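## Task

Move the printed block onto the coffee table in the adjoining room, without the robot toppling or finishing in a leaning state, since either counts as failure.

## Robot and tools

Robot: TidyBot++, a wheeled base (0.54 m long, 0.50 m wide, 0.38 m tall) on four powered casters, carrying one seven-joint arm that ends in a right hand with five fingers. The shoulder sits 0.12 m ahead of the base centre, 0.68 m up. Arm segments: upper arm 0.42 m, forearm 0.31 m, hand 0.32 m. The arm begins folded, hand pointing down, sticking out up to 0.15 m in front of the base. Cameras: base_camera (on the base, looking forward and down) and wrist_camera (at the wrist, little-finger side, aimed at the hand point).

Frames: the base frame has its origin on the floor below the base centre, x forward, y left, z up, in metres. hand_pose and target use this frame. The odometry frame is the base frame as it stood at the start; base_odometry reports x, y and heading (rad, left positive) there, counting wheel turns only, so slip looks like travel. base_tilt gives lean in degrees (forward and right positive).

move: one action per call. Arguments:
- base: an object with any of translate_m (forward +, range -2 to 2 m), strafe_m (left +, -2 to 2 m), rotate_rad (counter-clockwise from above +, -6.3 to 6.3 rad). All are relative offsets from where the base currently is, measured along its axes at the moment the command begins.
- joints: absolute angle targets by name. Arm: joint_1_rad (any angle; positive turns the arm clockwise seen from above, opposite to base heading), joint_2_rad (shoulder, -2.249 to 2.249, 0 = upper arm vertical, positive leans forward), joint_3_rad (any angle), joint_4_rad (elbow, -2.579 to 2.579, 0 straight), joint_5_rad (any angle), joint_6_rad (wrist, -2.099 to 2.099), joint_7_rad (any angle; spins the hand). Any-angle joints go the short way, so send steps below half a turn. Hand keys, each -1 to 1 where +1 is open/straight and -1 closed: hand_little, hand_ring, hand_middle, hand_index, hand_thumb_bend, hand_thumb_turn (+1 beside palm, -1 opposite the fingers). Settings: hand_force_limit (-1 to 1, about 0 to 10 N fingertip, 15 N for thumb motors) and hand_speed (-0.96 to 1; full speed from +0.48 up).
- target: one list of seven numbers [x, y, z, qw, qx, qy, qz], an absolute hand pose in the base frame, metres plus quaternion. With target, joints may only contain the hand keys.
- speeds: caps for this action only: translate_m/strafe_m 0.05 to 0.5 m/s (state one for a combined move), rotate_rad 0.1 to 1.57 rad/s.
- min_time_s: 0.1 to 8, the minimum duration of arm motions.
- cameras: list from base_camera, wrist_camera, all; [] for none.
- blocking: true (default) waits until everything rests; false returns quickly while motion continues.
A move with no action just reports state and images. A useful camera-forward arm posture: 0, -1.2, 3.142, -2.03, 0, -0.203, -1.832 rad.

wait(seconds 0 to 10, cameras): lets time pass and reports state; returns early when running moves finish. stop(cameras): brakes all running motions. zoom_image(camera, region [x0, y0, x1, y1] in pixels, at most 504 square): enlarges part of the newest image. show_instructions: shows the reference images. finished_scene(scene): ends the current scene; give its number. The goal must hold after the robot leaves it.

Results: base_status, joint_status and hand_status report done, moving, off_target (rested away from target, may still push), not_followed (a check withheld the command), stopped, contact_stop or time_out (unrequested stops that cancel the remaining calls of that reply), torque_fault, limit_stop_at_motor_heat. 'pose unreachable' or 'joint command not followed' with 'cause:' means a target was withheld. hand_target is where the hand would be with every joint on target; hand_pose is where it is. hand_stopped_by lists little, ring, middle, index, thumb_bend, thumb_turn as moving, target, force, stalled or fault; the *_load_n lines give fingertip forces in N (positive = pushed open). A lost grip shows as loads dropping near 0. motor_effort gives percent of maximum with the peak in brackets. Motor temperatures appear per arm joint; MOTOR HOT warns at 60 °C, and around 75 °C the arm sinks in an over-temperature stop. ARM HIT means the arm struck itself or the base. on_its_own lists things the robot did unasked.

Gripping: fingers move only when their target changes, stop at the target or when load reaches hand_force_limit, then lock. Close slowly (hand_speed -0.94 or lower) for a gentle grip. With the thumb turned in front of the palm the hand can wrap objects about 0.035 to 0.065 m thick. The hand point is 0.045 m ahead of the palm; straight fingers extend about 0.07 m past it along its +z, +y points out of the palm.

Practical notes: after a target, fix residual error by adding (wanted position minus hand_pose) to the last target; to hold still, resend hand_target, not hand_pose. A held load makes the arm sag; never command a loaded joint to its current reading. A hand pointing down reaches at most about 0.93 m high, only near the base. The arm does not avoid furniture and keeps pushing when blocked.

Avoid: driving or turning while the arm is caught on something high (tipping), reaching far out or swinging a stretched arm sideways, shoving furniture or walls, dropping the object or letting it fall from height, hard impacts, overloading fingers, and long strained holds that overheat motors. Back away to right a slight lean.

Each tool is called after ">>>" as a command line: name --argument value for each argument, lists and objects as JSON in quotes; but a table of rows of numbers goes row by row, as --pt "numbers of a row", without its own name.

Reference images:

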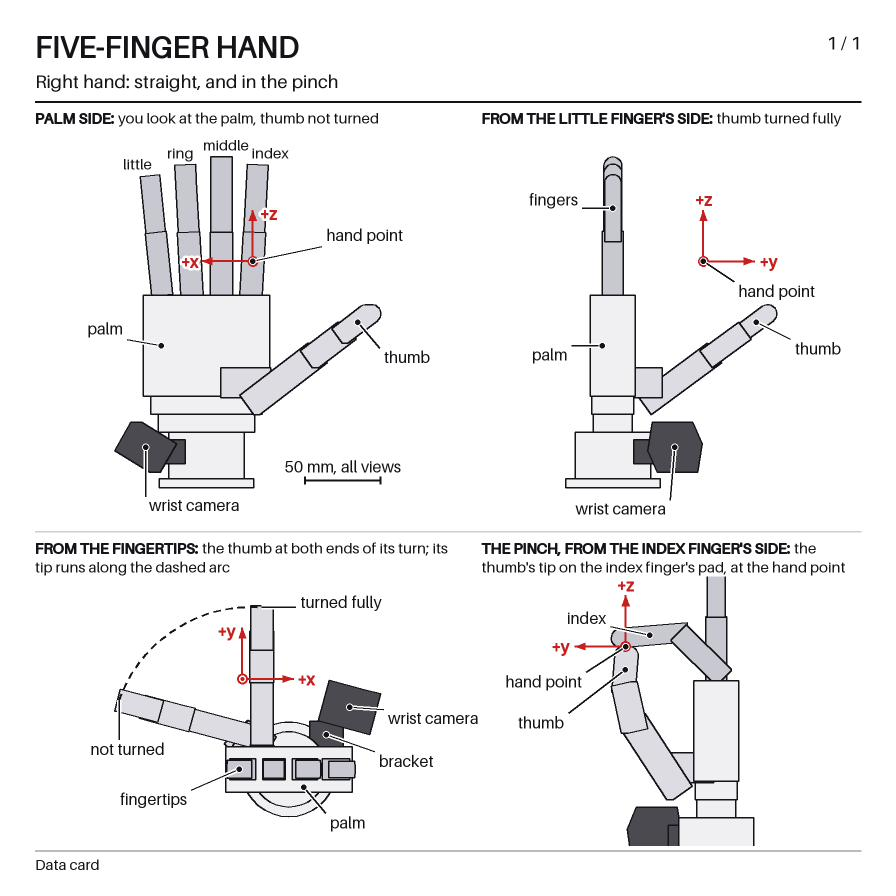

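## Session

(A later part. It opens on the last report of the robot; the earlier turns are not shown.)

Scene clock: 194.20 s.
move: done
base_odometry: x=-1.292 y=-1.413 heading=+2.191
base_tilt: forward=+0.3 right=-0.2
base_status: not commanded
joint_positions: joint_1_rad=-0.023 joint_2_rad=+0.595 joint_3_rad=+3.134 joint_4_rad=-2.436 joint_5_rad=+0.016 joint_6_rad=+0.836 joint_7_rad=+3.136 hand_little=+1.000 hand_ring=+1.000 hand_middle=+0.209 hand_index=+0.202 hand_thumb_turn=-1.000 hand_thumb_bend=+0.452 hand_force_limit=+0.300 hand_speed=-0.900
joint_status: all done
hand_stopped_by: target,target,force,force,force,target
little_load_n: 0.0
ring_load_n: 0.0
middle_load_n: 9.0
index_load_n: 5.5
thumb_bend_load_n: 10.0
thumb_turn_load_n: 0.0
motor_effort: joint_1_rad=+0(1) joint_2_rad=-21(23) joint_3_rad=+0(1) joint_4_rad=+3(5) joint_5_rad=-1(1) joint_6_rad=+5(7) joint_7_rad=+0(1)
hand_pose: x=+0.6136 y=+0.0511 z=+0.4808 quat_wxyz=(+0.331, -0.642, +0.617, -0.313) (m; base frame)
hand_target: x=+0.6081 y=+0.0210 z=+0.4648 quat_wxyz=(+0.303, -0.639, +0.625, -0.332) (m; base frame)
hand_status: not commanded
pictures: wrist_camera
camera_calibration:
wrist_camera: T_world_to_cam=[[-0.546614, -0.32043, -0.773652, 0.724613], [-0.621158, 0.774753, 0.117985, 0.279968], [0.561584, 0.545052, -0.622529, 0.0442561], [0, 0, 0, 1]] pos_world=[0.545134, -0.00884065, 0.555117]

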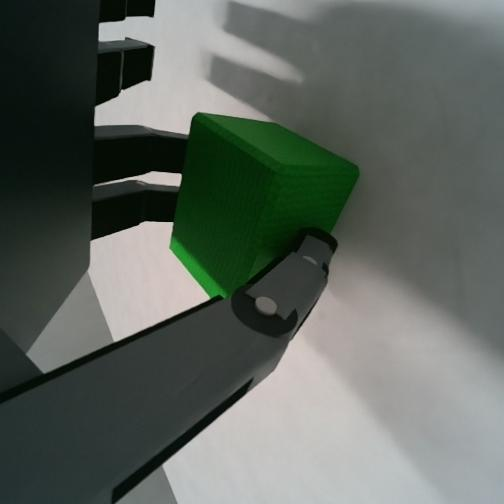

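Contact (z stays at 0.481). Relax and release.

>>> move --joints '{"joint_2_rad":0.61,"joint_4_rad":-2.447,"joint_6_rad":0.86}' --min_time_s 1

>>> move --joints '{"hand_index":0.6,"hand_middle":0.6,"hand_thumb_bend":0.8,"hand_speed":-0.6}'

>>> move --joints '{"hand_index":1,"hand_middle":1,"hand_thumb_bend":1,"hand_speed":-0.3}' --cameras '["wrist_camera"]'

>>> move --joints '{"joint_2_rad":0.35,"joint_4_rad":-2.37,"joint_6_rad":0.53}' --min_time_s 2 --cameras '["wrist_camera"]'

>>> move --joints '{"joint_2_rad":0.0,"joint_4_rad":-2.131,"joint_6_rad":-0.05}' --min_time_s 1.5 --cameras '["wrist_camera"]'

Scene clock: 199.60 s.
move: done
base_odometry: x=-1.292 y=-1.413 heading=+2.191
base_tilt: forward=+0.3 right=-0.2
base_status: not commanded
joint_positions: joint_1_rad=-0.023 joint_2_rad=+0.595 joint_3_rad=+3.134 joint_4_rad=-2.436 joint_5_rad=+0.016 joint_6_rad=+0.836 joint_7_rad=+3.136 hand_little=+1.000 hand_ring=+1.000 hand_middle=+0.209 hand_index=+0.202 hand_thumb_turn=-1.000 hand_thumb_bend=+0.452 hand_force_limit=+0.300 hand_speed=-0.900
joint_status: all done
hand_stopped_by: target,target,force,force,force,target
little_load_n: 0.0
ring_load_n: 0.0
middle_load_n: 9.0
index_load_n: 5.5
thumb_bend_load_n: 10.0
thumb_turn_load_n: 0.0
motor_effort: joint_1_rad=+0(1) joint_2_rad=-21(22) joint_3_rad=+0(1) joint_4_rad=+4(4) joint_5_rad=-1(1) joint_6_rad=+5(6) joint_7_rad=+0(1)
hand_pose: x=+0.6136 y=+0.0511 z=+0.4808 quat_wxyz=(+0.331, -0.642, +0.617, -0.313) (m; base frame)
hand_target: x=+0.6122 y=+0.0212 z=+0.4746 quat_wxyz=(+0.307, -0.637, +0.623, -0.336) (m; base frame)
hand_status: not commanded
pictures: none

Scene clock: 200.70 s.
move: done
base_odometry: x=-1.292 y=-1.413 heading=+2.191
base_tilt: forward=+0.3 right=-0.2
base_status: not commanded
joint_positions: joint_1_rad=-0.023 joint_2_rad=+0.595 joint_3_rad=+3.134 joint_4_rad=-2.436 joint_5_rad=+0.016 joint_6_rad=+0.836 joint_7_rad=+3.136 hand_little=+1.000 hand_ring=+1.000 hand_middle=+0.600 hand_index=+0.600 hand_thumb_turn=-1.000 hand_thumb_bend=+0.800 hand_force_limit=+0.300 hand_speed=-0.600
joint_status: all done
hand_stopped_by: target,target,target,target,target,target
little_load_n: 0.0
ring_load_n: -0.5
middle_load_n: 0.0
index_load_n: 0.0
thumb_bend_load_n: -0.5
thumb_turn_load_n: 0.0
motor_effort: joint_1_rad=+0(1) joint_2_rad=-23(24) joint_3_rad=+0(1) joint_4_rad=+4(4) joint_5_rad=-1(1) joint_6_rad=+6(6) joint_7_rad=+0(1)
hand_pose: x=+0.6136 y=+0.0511 z=+0.4808 quat_wxyz=(+0.331, -0.642, +0.617, -0.313) (m; base frame)
hand_target: x=+0.6122 y=+0.0212 z=+0.4746 quat_wxyz=(+0.307, -0.637, +0.623, -0.336) (m; base frame)
hand_status: not commanded
pictures: none

Scene clock: 201.40 s.
move: done
base_odometry: x=-1.292 y=-1.413 heading=+2.191
base_tilt: forward=+0.3 right=-0.2
base_status: not commanded
joint_positions: joint_1_rad=-0.023 joint_2_rad=+0.595 joint_3_rad=+3.134 joint_4_rad=-2.436 joint_5_rad=+0.016 joint_6_rad=+0.836 joint_7_rad=+3.136 hand_little=+1.000 hand_ring=+1.000 hand_middle=+1.000 hand_index=+1.000 hand_thumb_turn=-1.000 hand_thumb_bend=+1.000 hand_force_limit=+0.300 hand_speed=-0.300
joint_status: all done
hand_stopped_by: target,target,target,target,target,target
little_load_n: 0.0
ring_load_n: 0.0
middle_load_n: 0.0
index_load_n: 0.0
thumb_bend_load_n: 0.0
thumb_turn_load_n: 0.0
motor_effort: joint_1_rad=+0(1) joint_2_rad=-23(23) joint_3_rad=-1(1) joint_4_rad=+3(4) joint_5_rad=-1(1) joint_6_rad=+6(6) joint_7_rad=+0(1)
hand_pose: x=+0.6136 y=+0.0511 z=+0.4808 quat_wxyz=(+0.331, -0.642, +0.617, -0.313) (m; base frame)
hand_target: x=+0.6122 y=+0.0212 z=+0.4746 quat_wxyz=(+0.307, -0.637, +0.623, -0.336) (m; base frame)
hand_status: not commanded
pictures: wrist_camera
camera_calibration:
wrist_camera: T_world_to_cam=[[-0.546623, -0.320622, -0.773566, 0.724513], [-0.621215, 0.774726, 0.117865, 0.280003], [0.561511, 0.544979, -0.622658, 0.0444221], [0, 0, 0, 1]] pos_world=[0.545034, -0.00883954, 0.555116]

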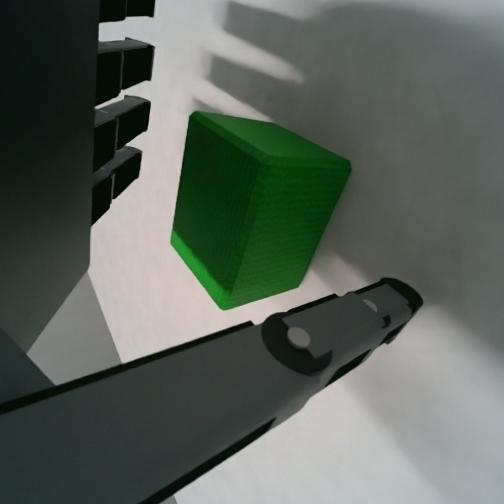

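Scene clock: 203.97 s.
move: done
base_odometry: x=-1.292 y=-1.413 heading=+2.191
base_tilt: forward=+0.3 right=-0.2
base_status: not commanded
joint_positions: joint_1_rad=-0.023 joint_2_rad=+0.359 joint_3_rad=+3.134 joint_4_rad=-2.391 joint_5_rad=+0.016 joint_6_rad=+0.583 joint_7_rad=+3.136 hand_little=+1.000 hand_ring=+1.000 hand_middle=+1.000 hand_index=+1.000 hand_thumb_turn=-1.000 hand_thumb_bend=+1.000 hand_force_limit=+0.300 hand_speed=-0.300
joint_status: all done
hand_stopped_by: target,target,target,target,target,target
little_load_n: 0.0
ring_load_n: 0.0
middle_load_n: 0.0
index_load_n: 0.0
thumb_bend_load_n: 0.0
thumb_turn_load_n: 0.5
motor_effort: joint_1_rad=+0(1) joint_2_rad=-20(25) joint_3_rad=+0(1) joint_4_rad=+7(8) joint_5_rad=-1(2) joint_6_rad=+6(7) joint_7_rad=+0(1)
hand_pose: x=+0.6176 y=+0.0499 z=+0.5547 quat_wxyz=(+0.338, -0.638, +0.612, -0.324) (m; base frame)
hand_target: x=+0.6191 y=+0.0245 z=+0.5533 quat_wxyz=(+0.313, -0.634, +0.623, -0.334) (m; base frame)
hand_status: not commanded
pictures: wrist_camera
camera_calibration:
wrist_camera: T_world_to_cam=[[-0.523877, -0.324127, -0.787715, 0.777514], [-0.624153, 0.775376, 0.0960492, 0.288609], [0.579643, 0.541972, -0.608506, 0.0698332], [0, 0, 0, 1]] pos_world=[0.54698, -0.00961502, 0.627233]

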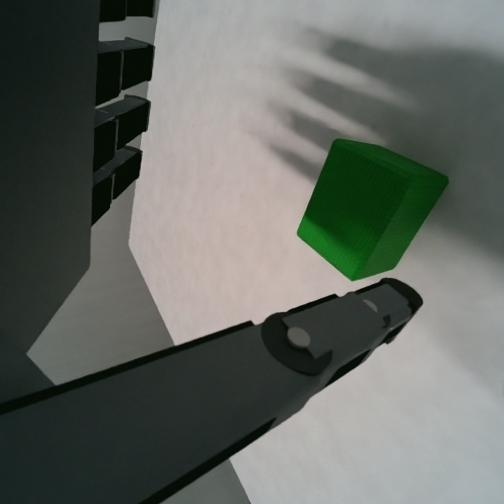

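Scene clock: 206.10 s.
move: done
base_odometry: x=-1.292 y=-1.413 heading=+2.191
base_tilt: forward=+0.3 right=-0.3
base_status: not commanded
joint_positions: joint_1_rad=-0.023 joint_2_rad=+0.003 joint_3_rad=+3.134 joint_4_rad=-2.155 joint_5_rad=+0.016 joint_6_rad=+0.005 joint_7_rad=+3.136 hand_little=+1.000 hand_ring=+1.000 hand_middle=+1.000 hand_index=+1.000 hand_thumb_turn=-1.000 hand_thumb_bend=+1.000 hand_force_limit=+0.300 hand_speed=-0.300
joint_status: all done
hand_stopped_by: target,target,target,target,target,target
little_load_n: 0.0
ring_load_n: -0.5
middle_load_n: 0.0
index_load_n: 0.0
thumb_bend_load_n: 0.0
thumb_turn_load_n: 0.0
motor_effort: joint_1_rad=+0(1) joint_2_rad=-15(23) joint_3_rad=+0(1) joint_4_rad=+13(14) joint_5_rad=-1(2) joint_6_rad=+6(7) joint_7_rad=+0(1)
hand_pose: x=+0.6163 y=+0.0467 z=+0.7004 quat_wxyz=(+0.338, -0.635, +0.610, -0.332) (m; base frame)
hand_target: x=+0.6144 y=+0.0311 z=+0.7011 quat_wxyz=(+0.323, -0.635, +0.620, -0.330) (m; base frame)
hand_status: not commanded
pictures: wrist_camera
camera_calibration:
wrist_camera: T_world_to_cam=[[-0.515248, -0.3287, -0.791502, 0.888152], [-0.621037, 0.779635, 0.0805081, 0.284947], [0.59062, 0.533034, -0.605841, 0.152807], [0, 0, 0, 1]] pos_world=[0.54433, -0.0116707, 0.772611]

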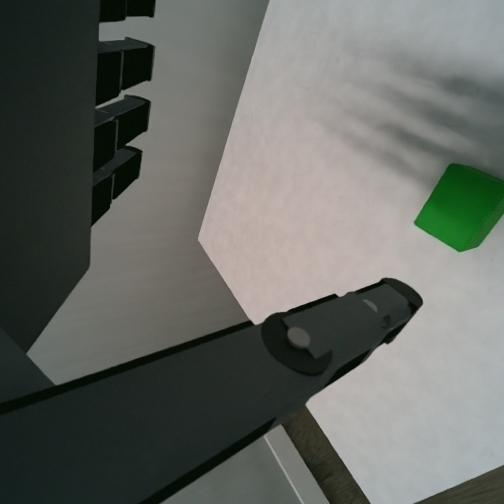

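>>> finished_scene --scene 3

The scene is finished: the task was done.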